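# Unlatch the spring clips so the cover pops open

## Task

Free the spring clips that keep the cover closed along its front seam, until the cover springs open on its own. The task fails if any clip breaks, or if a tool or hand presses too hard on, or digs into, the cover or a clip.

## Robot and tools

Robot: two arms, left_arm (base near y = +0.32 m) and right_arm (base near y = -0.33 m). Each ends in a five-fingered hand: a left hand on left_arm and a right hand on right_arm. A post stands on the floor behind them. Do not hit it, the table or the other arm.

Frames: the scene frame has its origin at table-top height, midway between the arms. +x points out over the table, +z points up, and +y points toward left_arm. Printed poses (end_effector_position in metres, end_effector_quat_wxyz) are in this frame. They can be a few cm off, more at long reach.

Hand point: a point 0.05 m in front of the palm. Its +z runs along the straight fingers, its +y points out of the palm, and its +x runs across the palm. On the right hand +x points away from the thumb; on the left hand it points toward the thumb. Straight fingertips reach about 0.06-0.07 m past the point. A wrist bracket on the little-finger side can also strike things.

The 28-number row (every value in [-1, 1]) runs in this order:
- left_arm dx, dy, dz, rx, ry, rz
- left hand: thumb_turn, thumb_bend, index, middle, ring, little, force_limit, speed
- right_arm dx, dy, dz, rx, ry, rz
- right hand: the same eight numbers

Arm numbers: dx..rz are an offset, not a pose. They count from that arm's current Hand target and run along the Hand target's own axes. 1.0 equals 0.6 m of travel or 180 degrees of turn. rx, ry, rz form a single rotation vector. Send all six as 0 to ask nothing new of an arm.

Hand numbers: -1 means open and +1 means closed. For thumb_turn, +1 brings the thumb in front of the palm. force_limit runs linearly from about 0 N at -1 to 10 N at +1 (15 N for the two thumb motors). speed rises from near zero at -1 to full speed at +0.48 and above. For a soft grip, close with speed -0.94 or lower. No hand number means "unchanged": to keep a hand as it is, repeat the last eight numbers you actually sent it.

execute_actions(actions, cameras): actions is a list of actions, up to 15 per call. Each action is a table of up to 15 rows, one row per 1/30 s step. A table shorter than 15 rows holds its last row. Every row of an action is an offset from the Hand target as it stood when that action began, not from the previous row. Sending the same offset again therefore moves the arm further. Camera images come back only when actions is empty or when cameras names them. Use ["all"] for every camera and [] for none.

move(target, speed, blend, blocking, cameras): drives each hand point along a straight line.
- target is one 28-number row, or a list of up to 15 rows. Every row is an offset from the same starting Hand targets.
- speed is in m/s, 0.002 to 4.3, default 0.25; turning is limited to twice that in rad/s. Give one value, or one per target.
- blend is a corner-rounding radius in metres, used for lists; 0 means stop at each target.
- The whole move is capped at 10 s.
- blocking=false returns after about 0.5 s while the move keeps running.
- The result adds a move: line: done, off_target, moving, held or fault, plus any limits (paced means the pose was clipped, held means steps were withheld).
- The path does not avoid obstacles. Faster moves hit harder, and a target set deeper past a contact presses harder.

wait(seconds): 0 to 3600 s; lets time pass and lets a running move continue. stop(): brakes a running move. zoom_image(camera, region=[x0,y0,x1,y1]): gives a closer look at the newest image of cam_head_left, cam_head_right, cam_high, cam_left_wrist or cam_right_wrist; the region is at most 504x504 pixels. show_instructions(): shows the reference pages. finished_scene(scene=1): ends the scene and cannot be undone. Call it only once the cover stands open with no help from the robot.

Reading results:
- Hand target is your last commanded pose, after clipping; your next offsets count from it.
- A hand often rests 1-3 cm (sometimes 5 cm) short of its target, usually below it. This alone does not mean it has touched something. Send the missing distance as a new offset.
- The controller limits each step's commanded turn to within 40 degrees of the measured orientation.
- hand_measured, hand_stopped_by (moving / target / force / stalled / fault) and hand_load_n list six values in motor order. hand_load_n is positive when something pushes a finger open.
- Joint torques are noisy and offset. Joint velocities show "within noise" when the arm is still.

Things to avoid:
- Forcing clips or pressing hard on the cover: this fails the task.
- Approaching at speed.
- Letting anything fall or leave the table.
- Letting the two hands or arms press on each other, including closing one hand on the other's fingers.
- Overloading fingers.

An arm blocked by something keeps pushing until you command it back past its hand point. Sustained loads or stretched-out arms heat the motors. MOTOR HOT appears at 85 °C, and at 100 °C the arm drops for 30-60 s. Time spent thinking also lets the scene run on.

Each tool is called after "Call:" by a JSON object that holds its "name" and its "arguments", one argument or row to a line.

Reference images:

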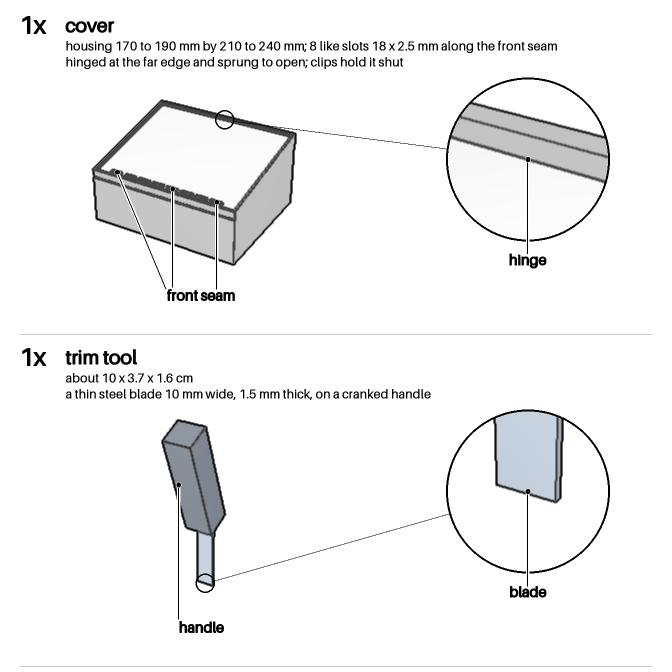

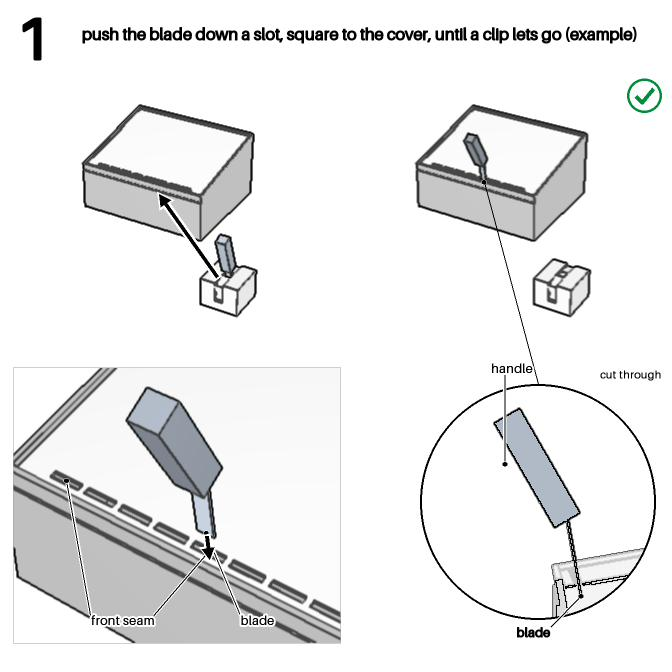

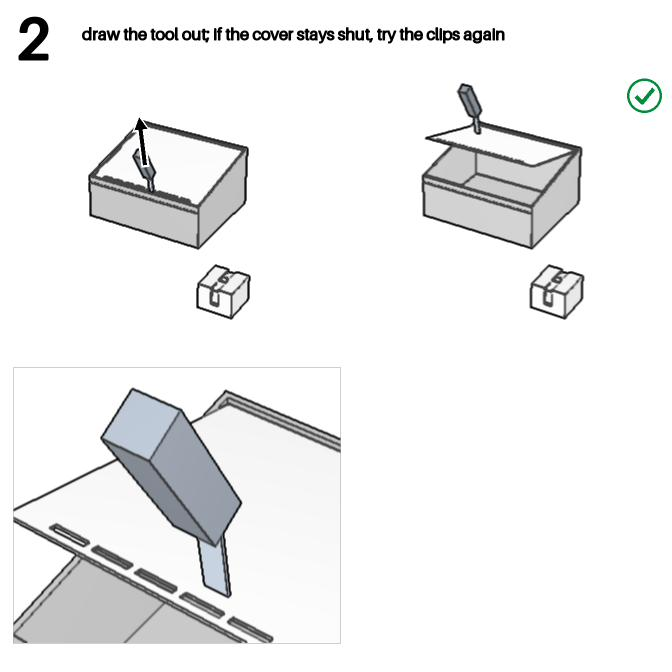

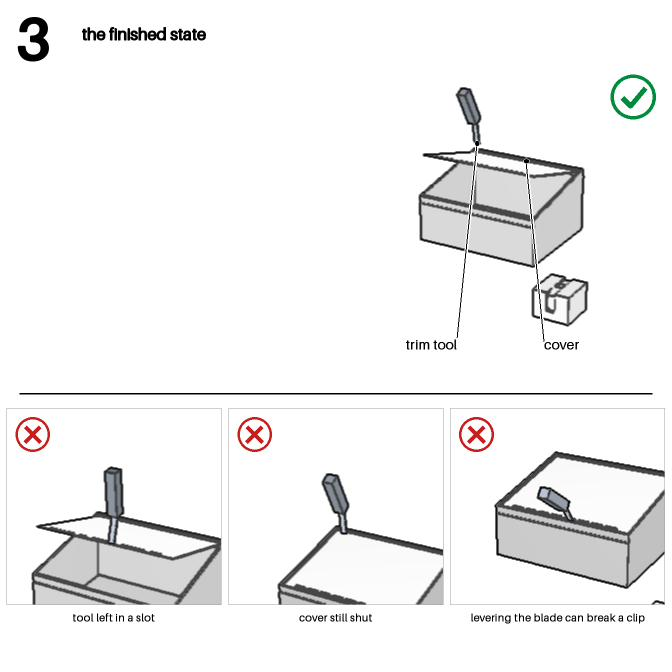

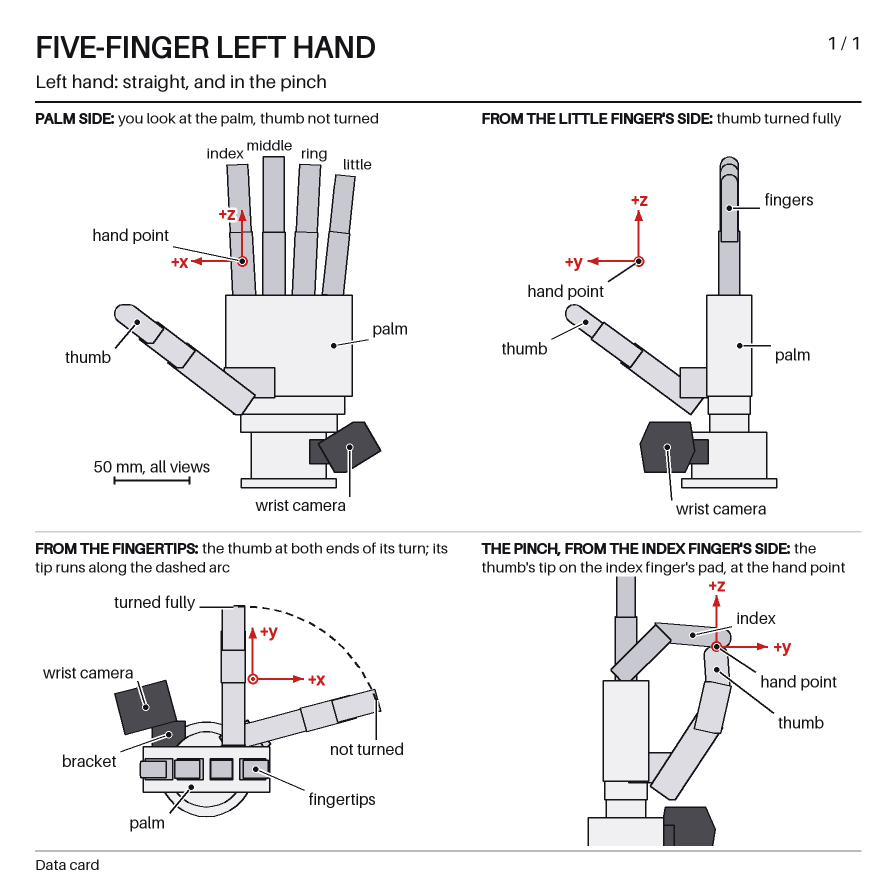

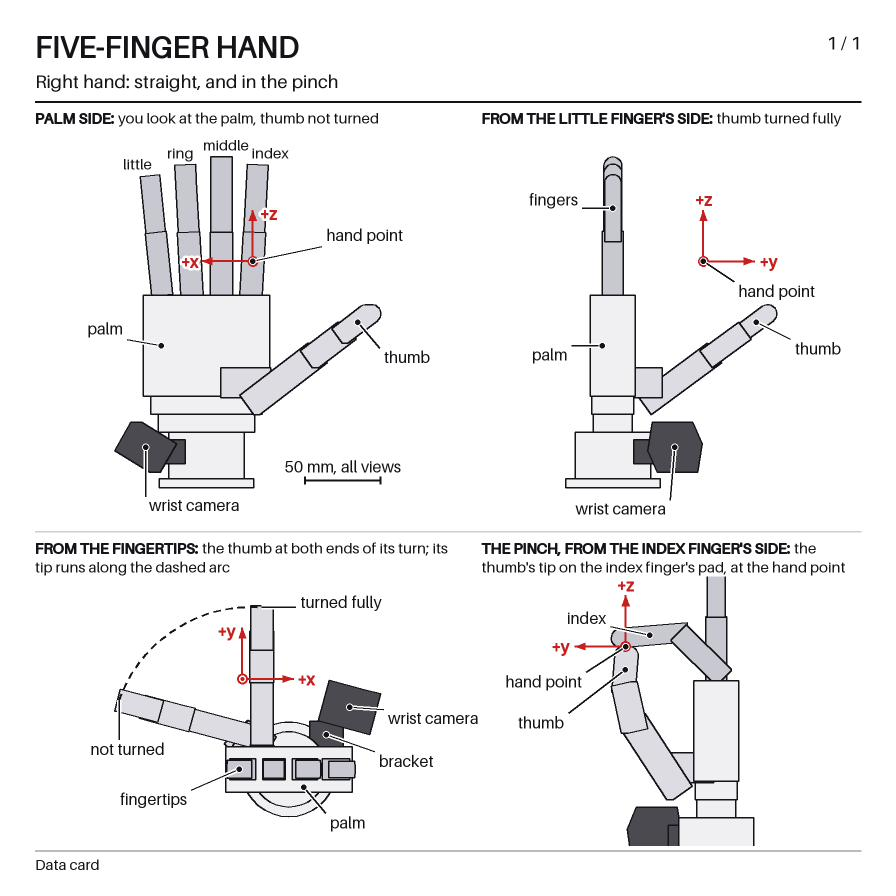

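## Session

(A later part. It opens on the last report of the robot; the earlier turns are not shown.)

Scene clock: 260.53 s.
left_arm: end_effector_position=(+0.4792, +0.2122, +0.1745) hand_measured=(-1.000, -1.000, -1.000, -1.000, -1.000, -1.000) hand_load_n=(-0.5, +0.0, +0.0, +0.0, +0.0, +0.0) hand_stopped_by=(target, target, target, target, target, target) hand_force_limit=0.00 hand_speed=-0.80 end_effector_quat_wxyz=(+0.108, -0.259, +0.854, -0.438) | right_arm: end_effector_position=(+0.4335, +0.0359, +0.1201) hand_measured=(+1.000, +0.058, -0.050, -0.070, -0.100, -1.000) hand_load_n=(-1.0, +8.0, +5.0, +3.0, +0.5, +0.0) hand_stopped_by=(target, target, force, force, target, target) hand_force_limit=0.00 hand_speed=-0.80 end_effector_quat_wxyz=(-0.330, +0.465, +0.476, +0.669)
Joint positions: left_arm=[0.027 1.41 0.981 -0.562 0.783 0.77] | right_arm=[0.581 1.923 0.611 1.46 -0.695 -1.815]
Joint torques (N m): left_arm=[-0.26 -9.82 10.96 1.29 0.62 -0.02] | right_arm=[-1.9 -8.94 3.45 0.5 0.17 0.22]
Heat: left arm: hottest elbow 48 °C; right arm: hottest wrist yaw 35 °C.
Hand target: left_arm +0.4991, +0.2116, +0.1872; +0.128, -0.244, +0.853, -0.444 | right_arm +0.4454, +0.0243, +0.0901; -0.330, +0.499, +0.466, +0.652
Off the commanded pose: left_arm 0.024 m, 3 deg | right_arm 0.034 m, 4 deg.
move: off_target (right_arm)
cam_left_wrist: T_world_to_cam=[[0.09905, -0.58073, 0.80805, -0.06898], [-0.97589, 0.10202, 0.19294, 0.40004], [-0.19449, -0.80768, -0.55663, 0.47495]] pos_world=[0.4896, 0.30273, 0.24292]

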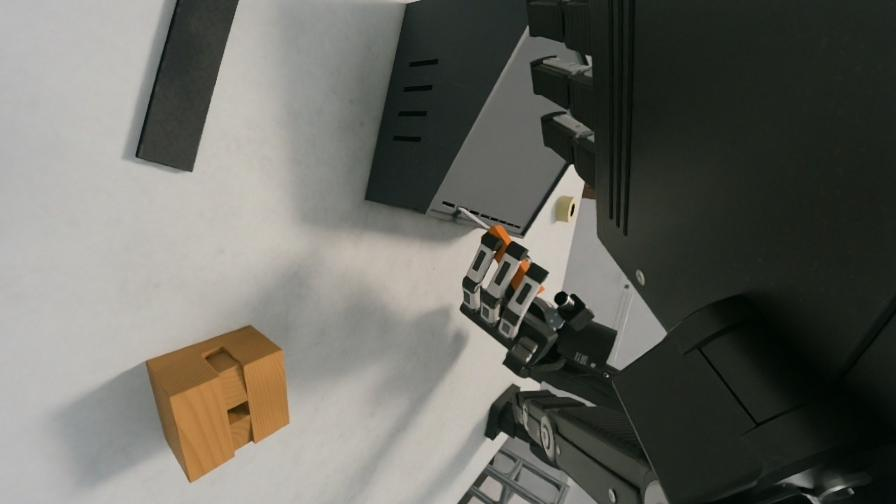

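Call:
{"name": "move", "arguments": {
  "target": [0,0,0,0,0,0,-1,-1,-1,-1,-1,-1,0,-0.8,-0.0265,-0.0067,-0.0080,0.0021,-0.0083,0.0051,1,0.06,0.3,0.3,-0.1,-1,0.0,-0.8],
  "speed": 0.03,
  "cameras": ["cam_left_wrist"]
}}

Call:
{"name": "zoom_image", "arguments": {
  "camera": "cam_left_wrist",
  "region": [446, 198, 496, 238]
}}

Scene clock: 262.43 s.
left_arm: end_effector_position=(+0.4792, +0.2122, +0.1745) hand_measured=(-1.000, -1.000, -1.000, -1.000, -1.000, -1.000) hand_load_n=(+0.0, +0.0, +0.0, +0.0, +0.0, +0.0) hand_stopped_by=(target, target, target, target, target, target) hand_force_limit=0.00 hand_speed=-0.80 end_effector_quat_wxyz=(+0.108, -0.259, +0.854, -0.438) | right_arm: end_effector_position=(+0.4324, +0.0358, +0.1164) hand_measured=(+1.000, +0.058, -0.050, -0.070, -0.100, -1.000) hand_load_n=(-3.5, +7.0, +5.5, +3.5, +0.5, +0.0) hand_stopped_by=(target, target, force, force, target, target) hand_force_limit=0.00 hand_speed=-0.80 end_effector_quat_wxyz=(-0.327, +0.461, +0.483, +0.669)
Joint positions: left_arm=[0.027 1.41 0.981 -0.562 0.783 0.77] | right_arm=[0.579 1.936 0.611 1.47 -0.704 -1.831]
Joint torques (N m): left_arm=[-0.26 -9.82 10.96 1.28 0.62 -0.02] | right_arm=[-2.32 -8.23 2.85 -0.08 0.32 0.25]
Heat: left arm: hottest elbow 48 °C; right arm: hottest wrist yaw 35 °C.
Hand target: left_arm +0.4991, +0.2116, +0.1872; +0.128, -0.244, +0.853, -0.444 | right_arm +0.4446, +0.0207, +0.0733; -0.331, +0.510, +0.469, +0.641
Off the commanded pose: left_arm 0.024 m, 3 deg | right_arm 0.047 m, 7 deg.
move: off_target (right_arm)
cam_left_wrist: T_world_to_cam=[[0.09905, -0.58073, 0.80805, -0.06898], [-0.97589, 0.10202, 0.19294, 0.40004], [-0.19449, -0.80768, -0.55663, 0.47495]] pos_world=[0.4896, 0.30273, 0.24292]

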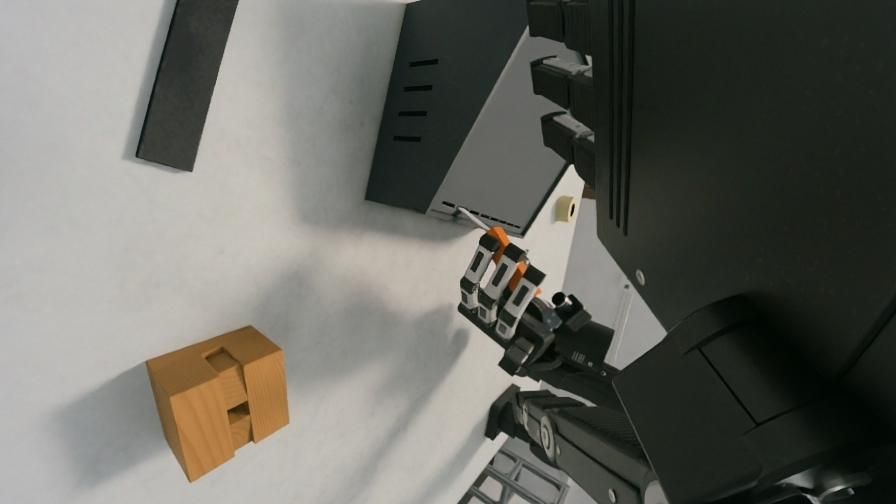

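Scaled by 10.080 from the camera's image (finer frame: 1280x720).

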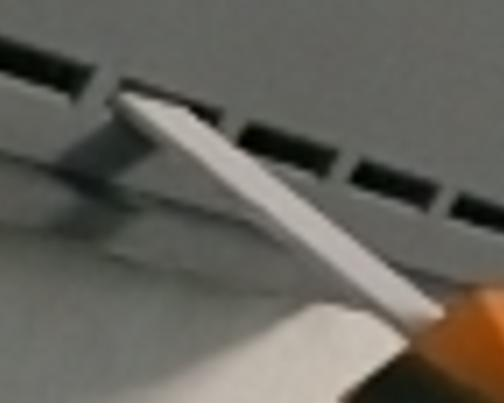

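Call:
{"name": "execute_actions", "arguments": {
  "actions": [],
  "cameras": ["cam_left_wrist","cam_right_wrist","cam_high"]
}}

Call:
{"name": "zoom_image", "arguments": {
  "camera": "cam_left_wrist",
  "region": [450, 200, 570, 300]
}}

Call:
{"name": "zoom_image", "arguments": {
  "camera": "cam_right_wrist",
  "region": [340, 0, 540, 240]
}}

Scene clock: 264.17 s.
left_arm: end_effector_position=(+0.4792, +0.2122, +0.1745) hand_measured=(-1.000, -1.000, -1.000, -1.000, -1.000, -1.000) hand_load_n=(+0.0, +0.0, +0.0, +0.0, +0.0, +0.0) hand_stopped_by=(target, target, target, target, target, target) hand_force_limit=0.00 hand_speed=-0.80 end_effector_quat_wxyz=(+0.108, -0.259, +0.854, -0.438) | right_arm: end_effector_position=(+0.4324, +0.0358, +0.1164) hand_measured=(+1.000, +0.058, -0.050, -0.070, -0.100, -1.000) hand_load_n=(-3.5, +7.0, +5.5, +3.0, +1.0, +0.0) hand_stopped_by=(target, target, force, force, target, target) hand_force_limit=0.00 hand_speed=-0.80 end_effector_quat_wxyz=(-0.327, +0.461, +0.483, +0.670)
Joint positions: left_arm=[0.027 1.41 0.981 -0.562 0.783 0.77] | right_arm=[0.579 1.936 0.611 1.47 -0.704 -1.832]
Joint velocities: within noise
Joint torques (N m): left_arm=[-0.26 -9.82 10.95 1.28 0.61 -0.02] | right_arm=[-2.32 -8.06 2.85 -0.06 0.31 0.32]
Motor temperatures (°C): left_arm=[31 41 48 29 27 25] | right_arm=[32 31 30 33 35 32]
Heat: left arm: hottest elbow 48 °C; right arm: hottest wrist yaw 35 °C.
Hand target: left_arm +0.4991, +0.2116, +0.1872; +0.128, -0.244, +0.853, -0.444 | right_arm +0.4446, +0.0207, +0.0733; -0.331, +0.510, +0.469, +0.641
Off the commanded pose: left_arm 0.024 m, 3 deg | right_arm 0.047 m, 7 deg.
camera_calibration:
cam_left_wrist: T_world_to_cam=[[0.09905, -0.58073, 0.80805, -0.06898], [-0.97589, 0.10202, 0.19294, 0.40004], [-0.19449, -0.80768, -0.55663, 0.47495]] pos_world=[0.4896, 0.30273, 0.24292]
cam_right_wrist: T_world_to_cam=[[0.77422, -0.33367, 0.53782, -0.38644], [0.22672, -0.64715, -0.72787, -0.0092], [0.59092, 0.68547, -0.42539, -0.11757]] pos_world=[0.37075, -0.05431, 0.15112]
Images, in order (width x height): cam_high 896x504, cam_left_wrist 896x504, cam_right_wrist 896x504.

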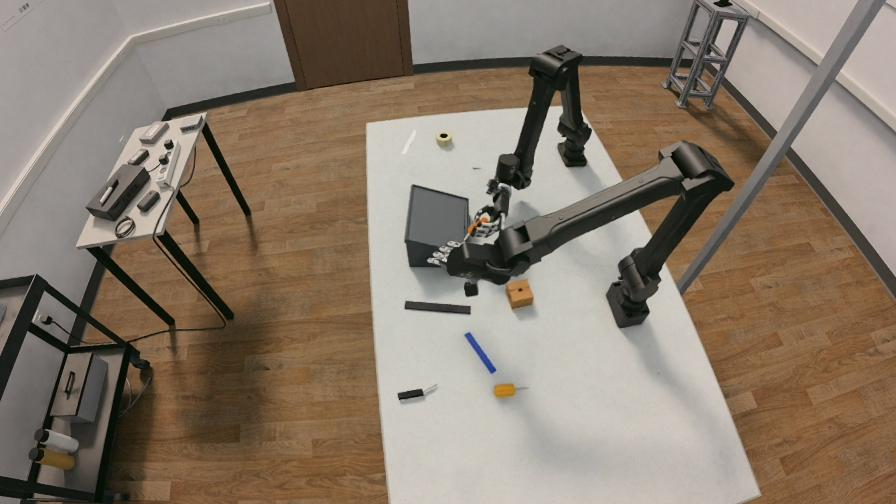

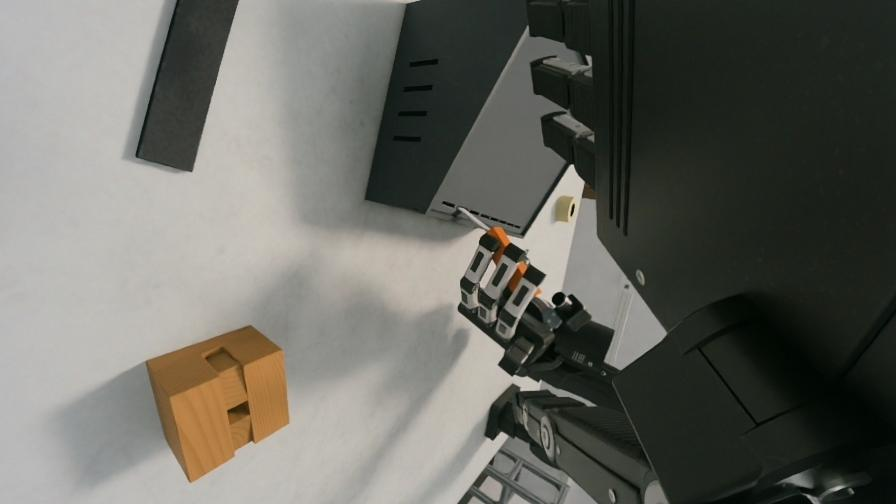

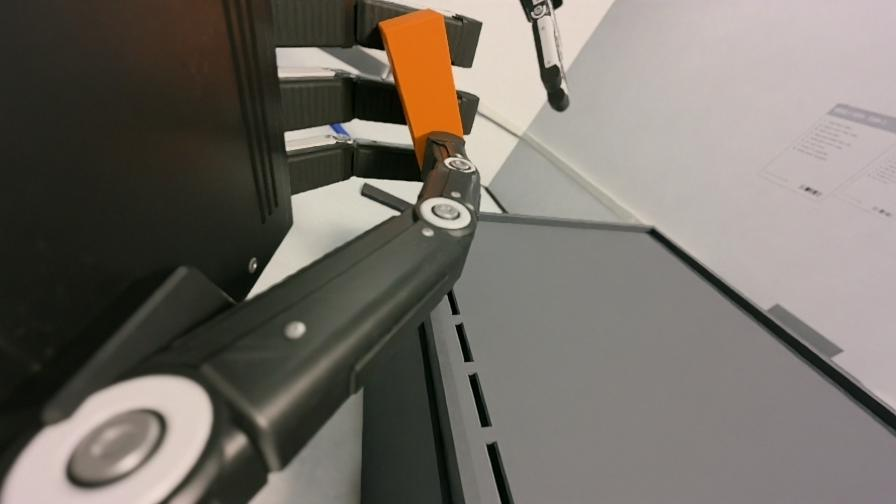

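Scaled by 4.200 from the camera's image (finer frame: 1280x720).

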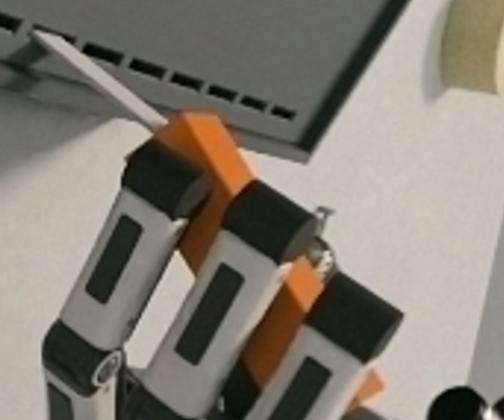

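Scaled by 2.100 from the camera's image (finer frame: 1280x720).

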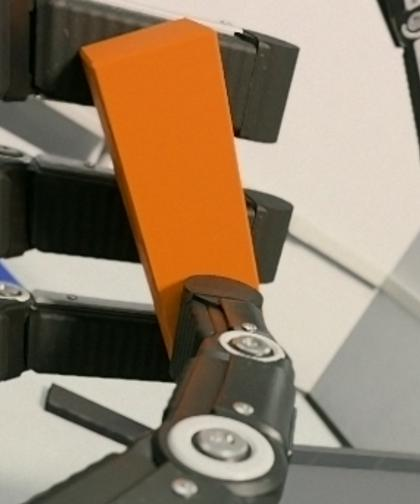

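Call:
{"name": "move", "arguments": {
  "target": [0,0,0,0,0,0,-1,-1,-1,-1,-1,-1,0,-0.8,0.0007,0.0049,0.0008,0.0005,-0.0041,0.0218,1,0.06,0.3,0.3,-0.1,-1,0.0,-0.8],
  "speed": 0.03,
  "cameras": ["cam_left_wrist"]
}}

Call:
{"name": "zoom_image", "arguments": {
  "camera": "cam_left_wrist",
  "region": [446, 198, 496, 238]
}}

Scene clock: 270.87 s.
left_arm: end_effector_position=(+0.4792, +0.2122, +0.1745) hand_measured=(-1.000, -1.000, -1.000, -1.000, -1.000, -1.000) hand_load_n=(+0.0, +0.0, +0.0, +0.0, +0.0, +0.0) hand_stopped_by=(target, target, target, target, target, target) hand_force_limit=0.00 hand_speed=-0.80 end_effector_quat_wxyz=(+0.108, -0.259, +0.854, -0.438) | right_arm: end_effector_position=(+0.4339, +0.0351, +0.1168) hand_measured=(+1.000, +0.058, -0.050, -0.070, -0.100, -1.000) hand_load_n=(-3.5, +7.0, +5.5, +3.5, +0.5, +0.0) hand_stopped_by=(target, target, force, force, target, target) hand_force_limit=0.00 hand_speed=-0.80 end_effector_quat_wxyz=(-0.337, +0.470, +0.475, +0.663)
Joint positions: left_arm=[0.027 1.41 0.981 -0.562 0.783 0.77] | right_arm=[0.575 1.924 0.611 1.452 -0.708 -1.8]
Joint torques (N m): left_arm=[-0.32 -9.7 10.96 1.28 0.62 -0.02] | right_arm=[-2.37 -9.52 2.97 -1.14 0.33 0.56]
Heat: left arm: hottest elbow 48 °C; right arm: hottest wrist yaw 35 °C.
Hand target: left_arm +0.4991, +0.2116, +0.1872; +0.128, -0.244, +0.853, -0.444 | right_arm +0.4474, +0.0200, +0.0746; -0.350, +0.529, +0.454, +0.626
Off the commanded pose: left_arm 0.024 m, 3 deg | right_arm 0.047 m, 9 deg.
move: off_target (right_arm)
cam_left_wrist: T_world_to_cam=[[0.09905, -0.58073, 0.80805, -0.06898], [-0.97589, 0.10202, 0.19294, 0.40004], [-0.19449, -0.80768, -0.55663, 0.47495]] pos_world=[0.4896, 0.30273, 0.24292]

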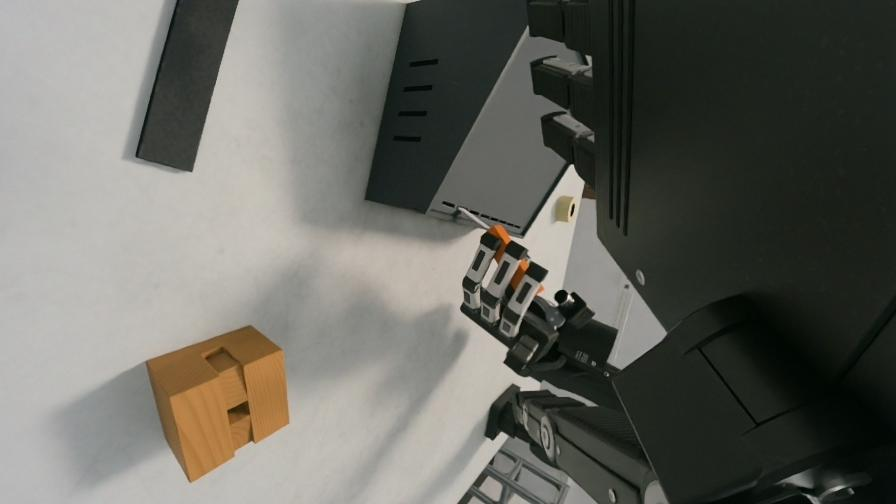

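Scaled by 10.080 from the camera's image (finer frame: 1280x720).

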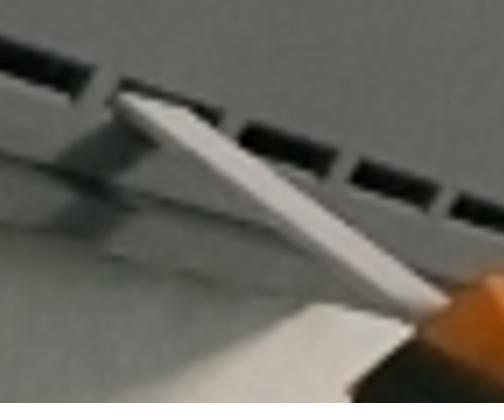

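Call:
{"name": "move", "arguments": {
  "target": [0,0,0,0,0,0,-1,-1,-1,-1,-1,-1,0,-0.8,-0.0273,-0.0048,-0.0088,0.0004,-0.0033,0.018,1,0.06,0.3,0.3,-0.1,-1,0.0,-0.8],
  "speed": 0.03,
  "cameras": ["cam_left_wrist"]
}}

Call:
{"name": "zoom_image", "arguments": {
  "camera": "cam_left_wrist",
  "region": [446, 198, 496, 238]
}}

Scene clock: 273.73 s.
left_arm: end_effector_position=(+0.4792, +0.2122, +0.1745) hand_measured=(-1.000, -1.000, -1.000, -1.000, -1.000, -1.000) hand_load_n=(+0.0, +0.0, +0.0, +0.0, +0.0, +0.0) hand_stopped_by=(target, target, target, target, target, target) hand_force_limit=0.00 hand_speed=-0.80 end_effector_quat_wxyz=(+0.108, -0.259, +0.854, -0.438) | right_arm: end_effector_position=(+0.4344, +0.0339, +0.1157) hand_measured=(+1.000, +0.058, -0.050, -0.070, -0.100, -1.000) hand_load_n=(-4.0, +6.0, +7.0, +3.5, +0.5, +0.0) hand_stopped_by=(target, target, force, force, target, target) hand_force_limit=0.00 hand_speed=-0.80 end_effector_quat_wxyz=(-0.351, +0.477, +0.467, +0.657)
Joint positions: left_arm=[0.027 1.41 0.981 -0.562 0.783 0.77] | right_arm=[0.569 1.924 0.612 1.457 -0.717 -1.76]
Joint torques (N m): left_arm=[-0.26 -9.76 10.96 1.28 0.62 -0.02] | right_arm=[-2.67 -7.24 2.43 -0.47 0.37 0.63]
Heat: left arm: hottest elbow 48 °C; right arm: hottest wrist yaw 35 °C.
Hand target: left_arm +0.4991, +0.2116, +0.1872; +0.128, -0.244, +0.853, -0.444 | right_arm +0.4461, +0.0155, +0.0579; -0.365, +0.545, +0.441, +0.613
Off the commanded pose: left_arm 0.024 m, 3 deg | right_arm 0.062 m, 10 deg.
move: off_target (right_arm)
cam_left_wrist: T_world_to_cam=[[0.09905, -0.58073, 0.80805, -0.06898], [-0.97589, 0.10202, 0.19294, 0.40004], [-0.19449, -0.80768, -0.55663, 0.47495]] pos_world=[0.4896, 0.30273, 0.24292]

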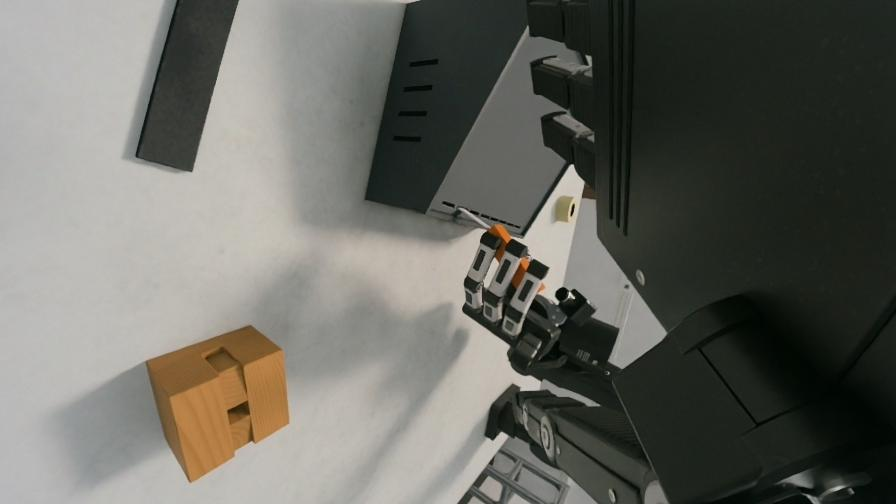

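Scaled by 10.080 from the camera's image (finer frame: 1280x720).

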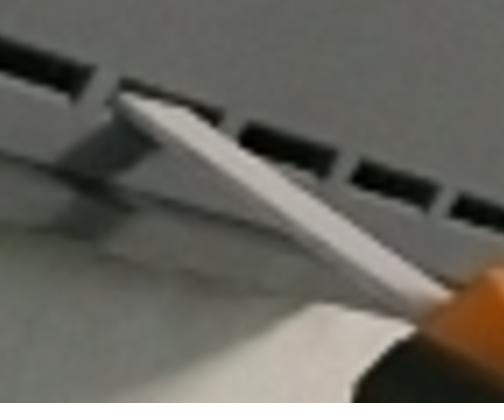

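Call:
{"name": "execute_actions", "arguments": {
  "actions": [],
  "cameras": ["cam_left_wrist","cam_right_wrist"]
}}

Call:
{"name": "zoom_image", "arguments": {
  "camera": "cam_right_wrist",
  "region": [430, 280, 530, 400]
}}

Call:
{"name": "zoom_image", "arguments": {
  "camera": "cam_right_wrist",
  "region": [430, 400, 530, 504]
}}

Call:
{"name": "zoom_image", "arguments": {
  "camera": "cam_right_wrist",
  "region": [340, 0, 540, 240]
}}

Scene clock: 275.67 s.
left_arm: end_effector_position=(+0.4792, +0.2122, +0.1745) hand_measured=(-1.000, -1.000, -1.000, -1.000, -1.000, -1.000) hand_load_n=(-0.5, +0.0, +0.0, +0.0, +0.0, +0.0) hand_stopped_by=(target, target, target, target, target, target) hand_force_limit=0.00 hand_speed=-0.80 end_effector_quat_wxyz=(+0.108, -0.259, +0.854, -0.438) | right_arm: end_effector_position=(+0.4346, +0.0338, +0.1157) hand_measured=(+1.000, +0.058, -0.050, -0.070, -0.100, -1.000) hand_load_n=(-4.0, +6.0, +6.5, +3.0, +0.5, +0.0) hand_stopped_by=(target, target, force, force, target, target) hand_force_limit=0.00 hand_speed=-0.80 end_effector_quat_wxyz=(-0.351, +0.477, +0.467, +0.657)
Joint positions: left_arm=[0.027 1.41 0.981 -0.562 0.783 0.77] | right_arm=[0.568 1.924 0.612 1.457 -0.717 -1.759]
Joint velocities: within noise
Joint torques (N m): left_arm=[-0.32 -9.76 10.96 1.31 0.62 -0.02] | right_arm=[-2.67 -7.24 2.41 -0.57 0.37 0.63]
Motor temperatures (°C): left_arm=[31 41 48 29 27 25] | right_arm=[32 30 30 33 35 32]
Heat: left arm: hottest elbow 48 °C; right arm: hottest wrist yaw 35 °C.
Hand target: left_arm +0.4991, +0.2116, +0.1872; +0.128, -0.244, +0.853, -0.444 | right_arm +0.4462, +0.0154, +0.0578; -0.365, +0.545, +0.441, +0.613
Off the commanded pose: left_arm 0.024 m, 3 deg | right_arm 0.062 m, 10 deg.
camera_calibration:
cam_left_wrist: T_world_to_cam=[[0.09905, -0.58073, 0.80805, -0.06898], [-0.97589, 0.10202, 0.19294, 0.40004], [-0.19449, -0.80768, -0.55663, 0.47495]] pos_world=[0.4896, 0.30273, 0.24292]
cam_right_wrist: T_world_to_cam=[[0.81135, -0.33662, 0.47791, -0.39759], [0.1834, -0.62969, -0.75489, 0.0099], [0.55505, 0.70012, -0.44916, -0.09994]] pos_world=[0.37623, -0.05763, 0.1526]
Images, in order (width x height): cam_left_wrist 896x504, cam_right_wrist 896x504.

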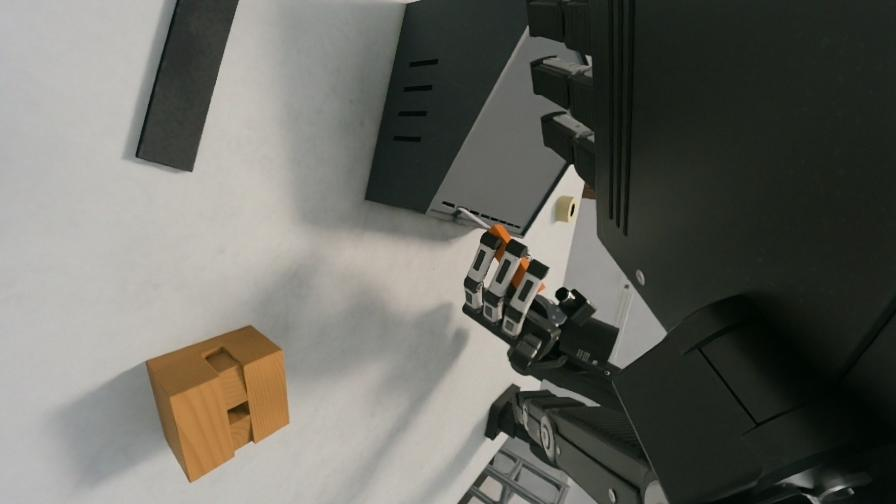

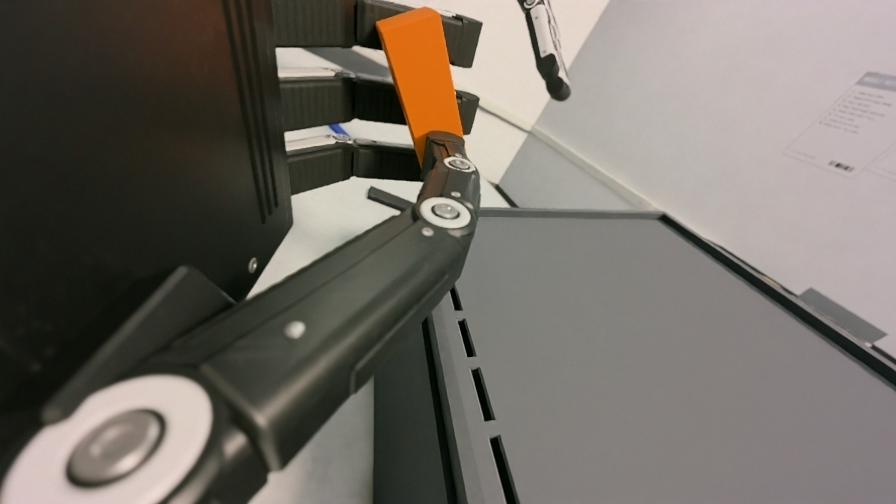

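Scaled by 4.200 from the camera's image (finer frame: 1280x720).

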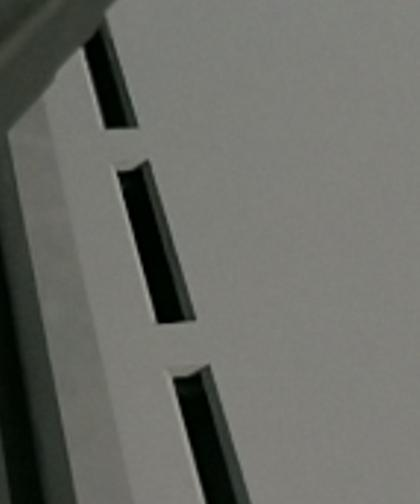

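Scaled by 4.846 from the camera's image (finer frame: 1280x720).

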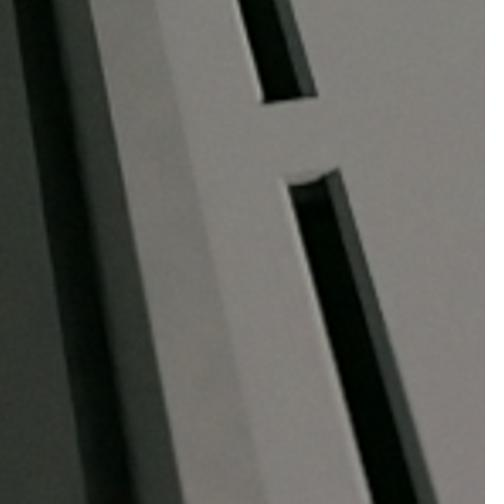

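Scaled by 2.100 from the camera's image (finer frame: 1280x720).

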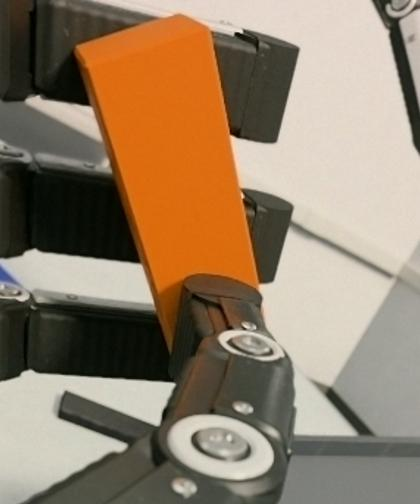

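Call:
{"name": "move", "arguments": {
  "target": [
    [0,0,0,0,0,0,-1,-1,-1,-1,-1,-1,0,-0.8,0.0614,-0.0003,0.0141,-0.0029,0.0163,-0.0274,1,0.06,0.3,0.3,-0.1,-1,0.0,-0.8],
    [0,0,0,0,0,0,-1,-1,-1,-1,-1,-1,0,-0.8,0.1228,-0.0007,0.0282,-0.0058,0.0327,-0.0548,1,0.06,0.3,0.3,-0.1,-1,0.0,-0.8]
  ],
  "speed": 0.05,
  "blend": [0.005,0],
  "cameras": ["cam_left_wrist","cam_right_wrist"]
}}

Call:
{"name": "zoom_image", "arguments": {
  "camera": "cam_left_wrist",
  "region": [446, 198, 516, 254]
}}

Scene clock: 281.53 s.
left_arm: end_effector_position=(+0.4792, +0.2122, +0.1745) hand_measured=(-1.000, -1.000, -1.000, -1.000, -1.000, -1.000) hand_load_n=(-0.5, +0.0, +0.0, +0.0, +0.0, +0.0) hand_stopped_by=(target, target, target, target, target, target) hand_force_limit=0.00 hand_speed=-0.80 end_effector_quat_wxyz=(+0.108, -0.259, +0.854, -0.438) | right_arm: end_effector_position=(+0.4378, +0.0341, +0.1226) hand_measured=(+1.000, +0.058, -0.050, -0.070, -0.100, -1.000) hand_load_n=(-0.5, +7.0, +8.5, +2.5, +0.0, +0.0) hand_stopped_by=(target, target, force, force, target, target) hand_force_limit=0.00 hand_speed=-0.80 end_effector_quat_wxyz=(-0.341, +0.483, +0.458, +0.664)
Joint positions: left_arm=[0.027 1.41 0.981 -0.562 0.783 0.77] | right_arm=[0.58 1.903 0.612 1.437 -0.675 -1.763]
Joint torques (N m): left_arm=[-0.26 -9.82 10.95 1.28 0.62 -0.02] | right_arm=[0.15 -13.63 3.75 0.9 0.42 -0.19]
Heat: left arm: hottest elbow 48 °C; right arm: hottest wrist yaw 35 °C.
Hand target: left_arm +0.4991, +0.2116, +0.1872; +0.128, -0.244, +0.853, -0.444 | right_arm +0.4414, +0.0338, +0.1310; -0.328, +0.476, +0.461, +0.673
Off the commanded pose: left_arm 0.024 m, 3 deg | right_arm 0.009 m, 2 deg.
move: done
cam_left_wrist: T_world_to_cam=[[0.09905, -0.58073, 0.80805, -0.06898], [-0.97589, 0.10202, 0.19294, 0.40004], [-0.19449, -0.80768, -0.55663, 0.47495]] pos_world=[0.4896, 0.30273, 0.24292]
cam_right_wrist: T_world_to_cam=[[0.80036, -0.36331, 0.4769, -0.3975], [0.16475, -0.63155, -0.75762, 0.02326], [0.57644, 0.68494, -0.44561, -0.10814]] pos_world=[0.37665, -0.05565, 0.159]

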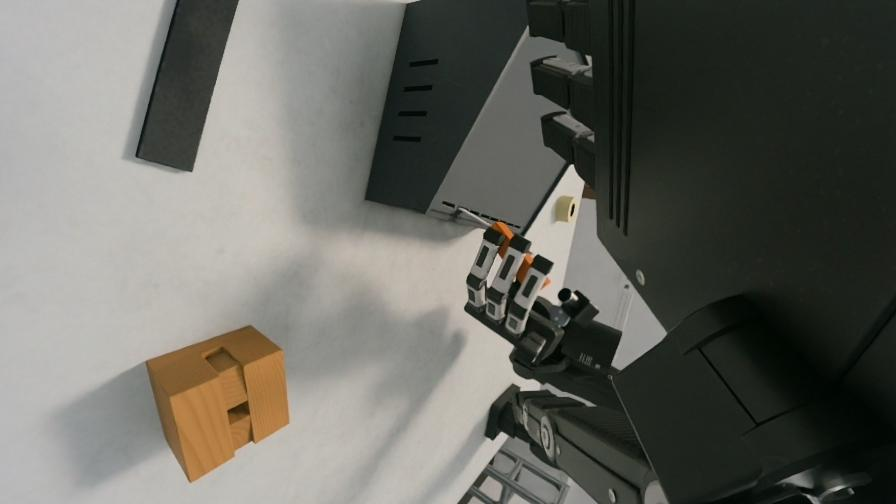

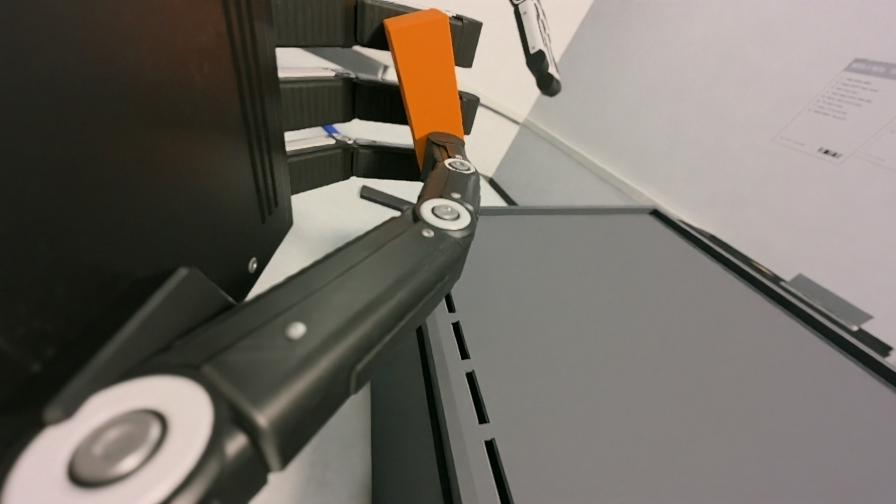

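Scaled by 7.200 from the camera's image (finer frame: 1280x720).

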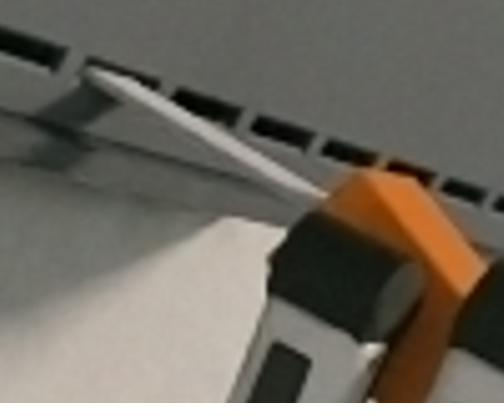

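Call:
{"name": "move", "arguments": {
  "target": [0,0,0,0,0,0,-1,-1,-1,-1,-1,-1,0,-0.8,0.0162,-0.0075,-0.0008,0,0,0,1,0.06,0.3,0.3,-0.1,-1,0.0,-0.8],
  "speed": 0.04,
  "cameras": ["cam_left_wrist"]
}}

Call:
{"name": "zoom_image", "arguments": {
  "camera": "cam_left_wrist",
  "region": [446, 198, 516, 254]
}}

Scene clock: 284.30 s.
left_arm: end_effector_position=(+0.4792, +0.2122, +0.1745) hand_measured=(-1.000, -1.000, -1.000, -1.000, -1.000, -1.000) hand_load_n=(+0.0, +0.0, +0.0, +0.0, +0.0, +0.0) hand_stopped_by=(target, target, target, target, target, target) hand_force_limit=0.00 hand_speed=-0.80 end_effector_quat_wxyz=(+0.108, -0.259, +0.854, -0.438) | right_arm: end_effector_position=(+0.4371, +0.0304, +0.1353) hand_measured=(+1.000, +0.058, -0.050, -0.070, -0.100, -1.000) hand_load_n=(-1.0, +8.0, +6.0, +2.5, +0.5, +0.0) hand_stopped_by=(target, target, force, force, target, target) hand_force_limit=0.00 hand_speed=-0.80 end_effector_quat_wxyz=(-0.330, +0.481, +0.456, +0.672)
Joint positions: left_arm=[0.027 1.41 0.981 -0.562 0.783 0.77] | right_arm=[0.583 1.866 0.599 1.42 -0.652 -1.779]
Joint torques (N m): left_arm=[-0.26 -9.82 10.95 1.28 0.62 -0.02] | right_arm=[0.85 -13.04 3.64 0.91 0.02 -0.11]
Heat: left arm: hottest elbow 48 °C; right arm: hottest wrist yaw 35 °C.
Hand target: left_arm +0.4991, +0.2116, +0.1872; +0.128, -0.244, +0.853, -0.444 | right_arm +0.4340, +0.0350, +0.1387; -0.328, +0.476, +0.461, +0.673
Off the commanded pose: left_arm 0.024 m, 3 deg | right_arm 0.006 m, 1 deg.
move: done
cam_left_wrist: T_world_to_cam=[[0.09905, -0.58073, 0.80805, -0.06898], [-0.97589, 0.10202, 0.19294, 0.40004], [-0.19449, -0.80768, -0.55663, 0.47495]] pos_world=[0.4896, 0.30273, 0.24292]

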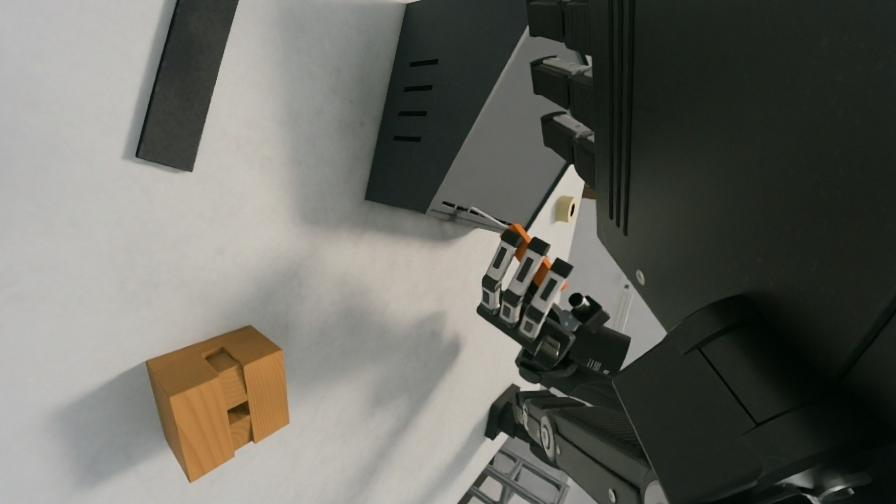

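Scaled by 7.200 from the camera's image (finer frame: 1280x720).

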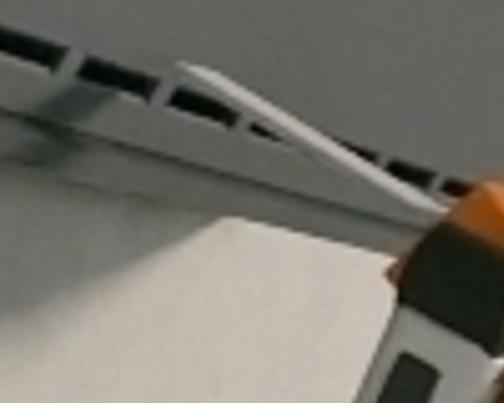

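Call:
{"name": "execute_actions", "arguments": {
  "actions": [
    [[0,0,0,0,0,0,-1,-1,-1,-1,-1,-1,0,-0.8,0,0,0,0,0,0,1,0.1,0.35,0.35,-0.1,-1,0.5,-0.94]],
    [[0,0,0,0,0,0,-1,-1,-1,-1,-1,-1,0,-0.8,0,0,0,0,0,0,1,0.1,0.35,0.35,-0.1,-1,0.5,-0.94]]
  ],
  "cameras": ["cam_left_wrist","cam_right_wrist"]
}}

Call:
{"name": "zoom_image", "arguments": {
  "camera": "cam_left_wrist",
  "region": [446, 198, 516, 254]
}}

Scene clock: 289.27 s.
left_arm: end_effector_position=(+0.4792, +0.2122, +0.1745) hand_measured=(-1.000, -1.000, -1.000, -1.000, -1.000, -1.000) hand_load_n=(-0.5, +0.0, +0.0, +0.0, +0.0, +0.0) hand_stopped_by=(target, target, target, target, target, target) hand_force_limit=0.00 hand_speed=-0.80 end_effector_quat_wxyz=(+0.108, -0.259, +0.854, -0.438) | right_arm: end_effector_position=(+0.4371, +0.0304, +0.1354) hand_measured=(+1.000, +0.058, -0.042, -0.044, -0.100, -1.000) hand_load_n=(-0.5, +14.5, +8.5, +8.5, +0.0, +0.0) hand_stopped_by=(target, force, force, force, target, target) hand_force_limit=0.50 hand_speed=-0.94 end_effector_quat_wxyz=(-0.330, +0.481, +0.456, +0.672)
Joint positions: left_arm=[0.027 1.41 0.981 -0.562 0.783 0.77] | right_arm=[0.583 1.866 0.599 1.42 -0.652 -1.78]
Joint torques (N m): left_arm=[-0.32 -9.76 10.95 1.28 0.62 -0.02] | right_arm=[0.85 -13.04 3.63 0.88 0.02 -0.09]
Heat: left arm: hottest elbow 48 °C; right arm: hottest wrist yaw 35 °C.
Hand target: left_arm +0.4991, +0.2116, +0.1872; +0.128, -0.244, +0.853, -0.444 | right_arm +0.4340, +0.0350, +0.1387; -0.328, +0.476, +0.461, +0.673
Off the commanded pose: left_arm 0.024 m, 3 deg | right_arm 0.006 m, 1 deg.
Step readings (end_effector_position of left_arm | right_arm):
0: (+0.4792, +0.2122, +0.1745) | (+0.4371, +0.0304, +0.1354)
1: (+0.4792, +0.2122, +0.1745) | (+0.4371, +0.0304, +0.1354)
2: (+0.4792, +0.2122, +0.1745) | (+0.4371, +0.0304, +0.1354)
4: (+0.4792, +0.2122, +0.1745) | (+0.4371, +0.0304, +0.1354)
8: (+0.4792, +0.2122, +0.1745) | (+0.4371, +0.0304, +0.1354)
15: (+0.4792, +0.2122, +0.1745) | (+0.4371, +0.0304, +0.1354)
16: (+0.4792, +0.2122, +0.1745) | (+0.4371, +0.0304, +0.1354)
17: (+0.4792, +0.2122, +0.1745) | (+0.4371, +0.0304, +0.1354)
19: (+0.4792, +0.2122, +0.1745) | (+0.4371, +0.0304, +0.1354)
23: (+0.4792, +0.2122, +0.1745) | (+0.4371, +0.0304, +0.1354)
30: (+0.4792, +0.2122, +0.1745) | (+0.4371, +0.0304, +0.1354)
cam_left_wrist: T_world_to_cam=[[0.09905, -0.58073, 0.80805, -0.06898], [-0.97589, 0.10202, 0.19294, 0.40004], [-0.19449, -0.80768, -0.55663, 0.47495]] pos_world=[0.4896, 0.30273, 0.24292]
cam_right_wrist: T_world_to_cam=[[0.78249, -0.38084, 0.49262, -0.39815], [0.16645, -0.63441, -0.75486, 0.02972], [0.60001, 0.67267, -0.43302, -0.11121]] pos_world=[0.37333, -0.05797, 0.17041]

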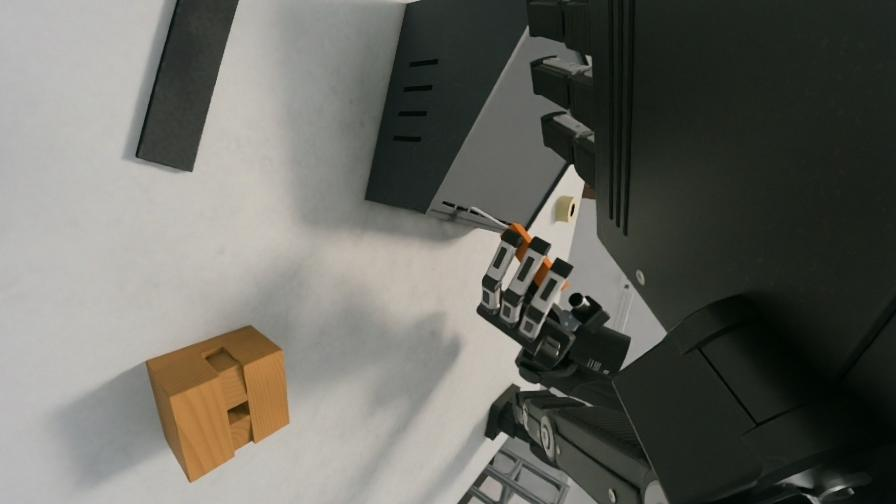

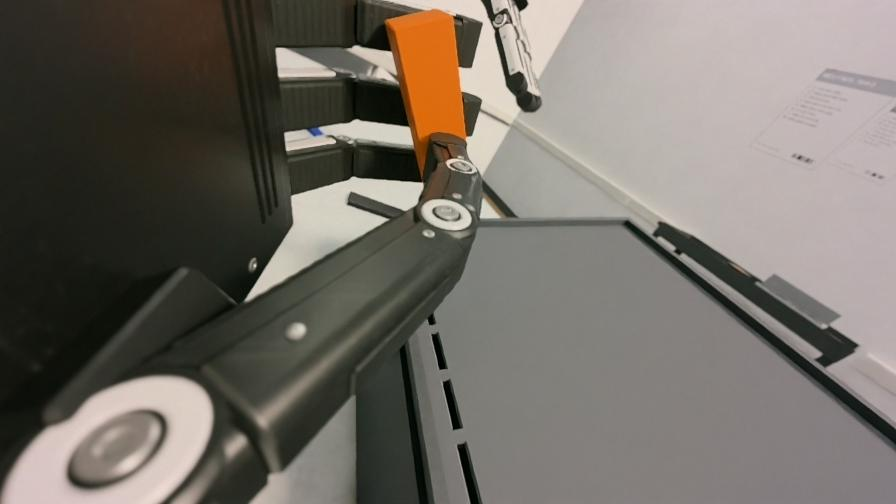

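Scaled by 7.200 from the camera's image (finer frame: 1280x720).

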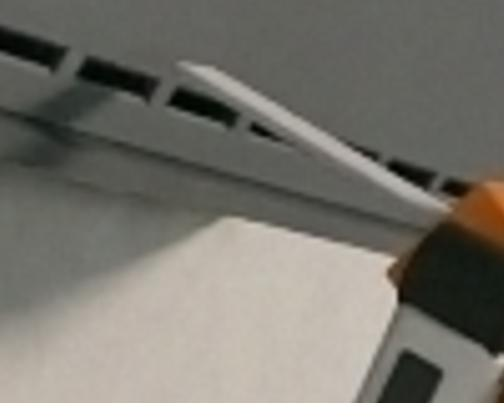

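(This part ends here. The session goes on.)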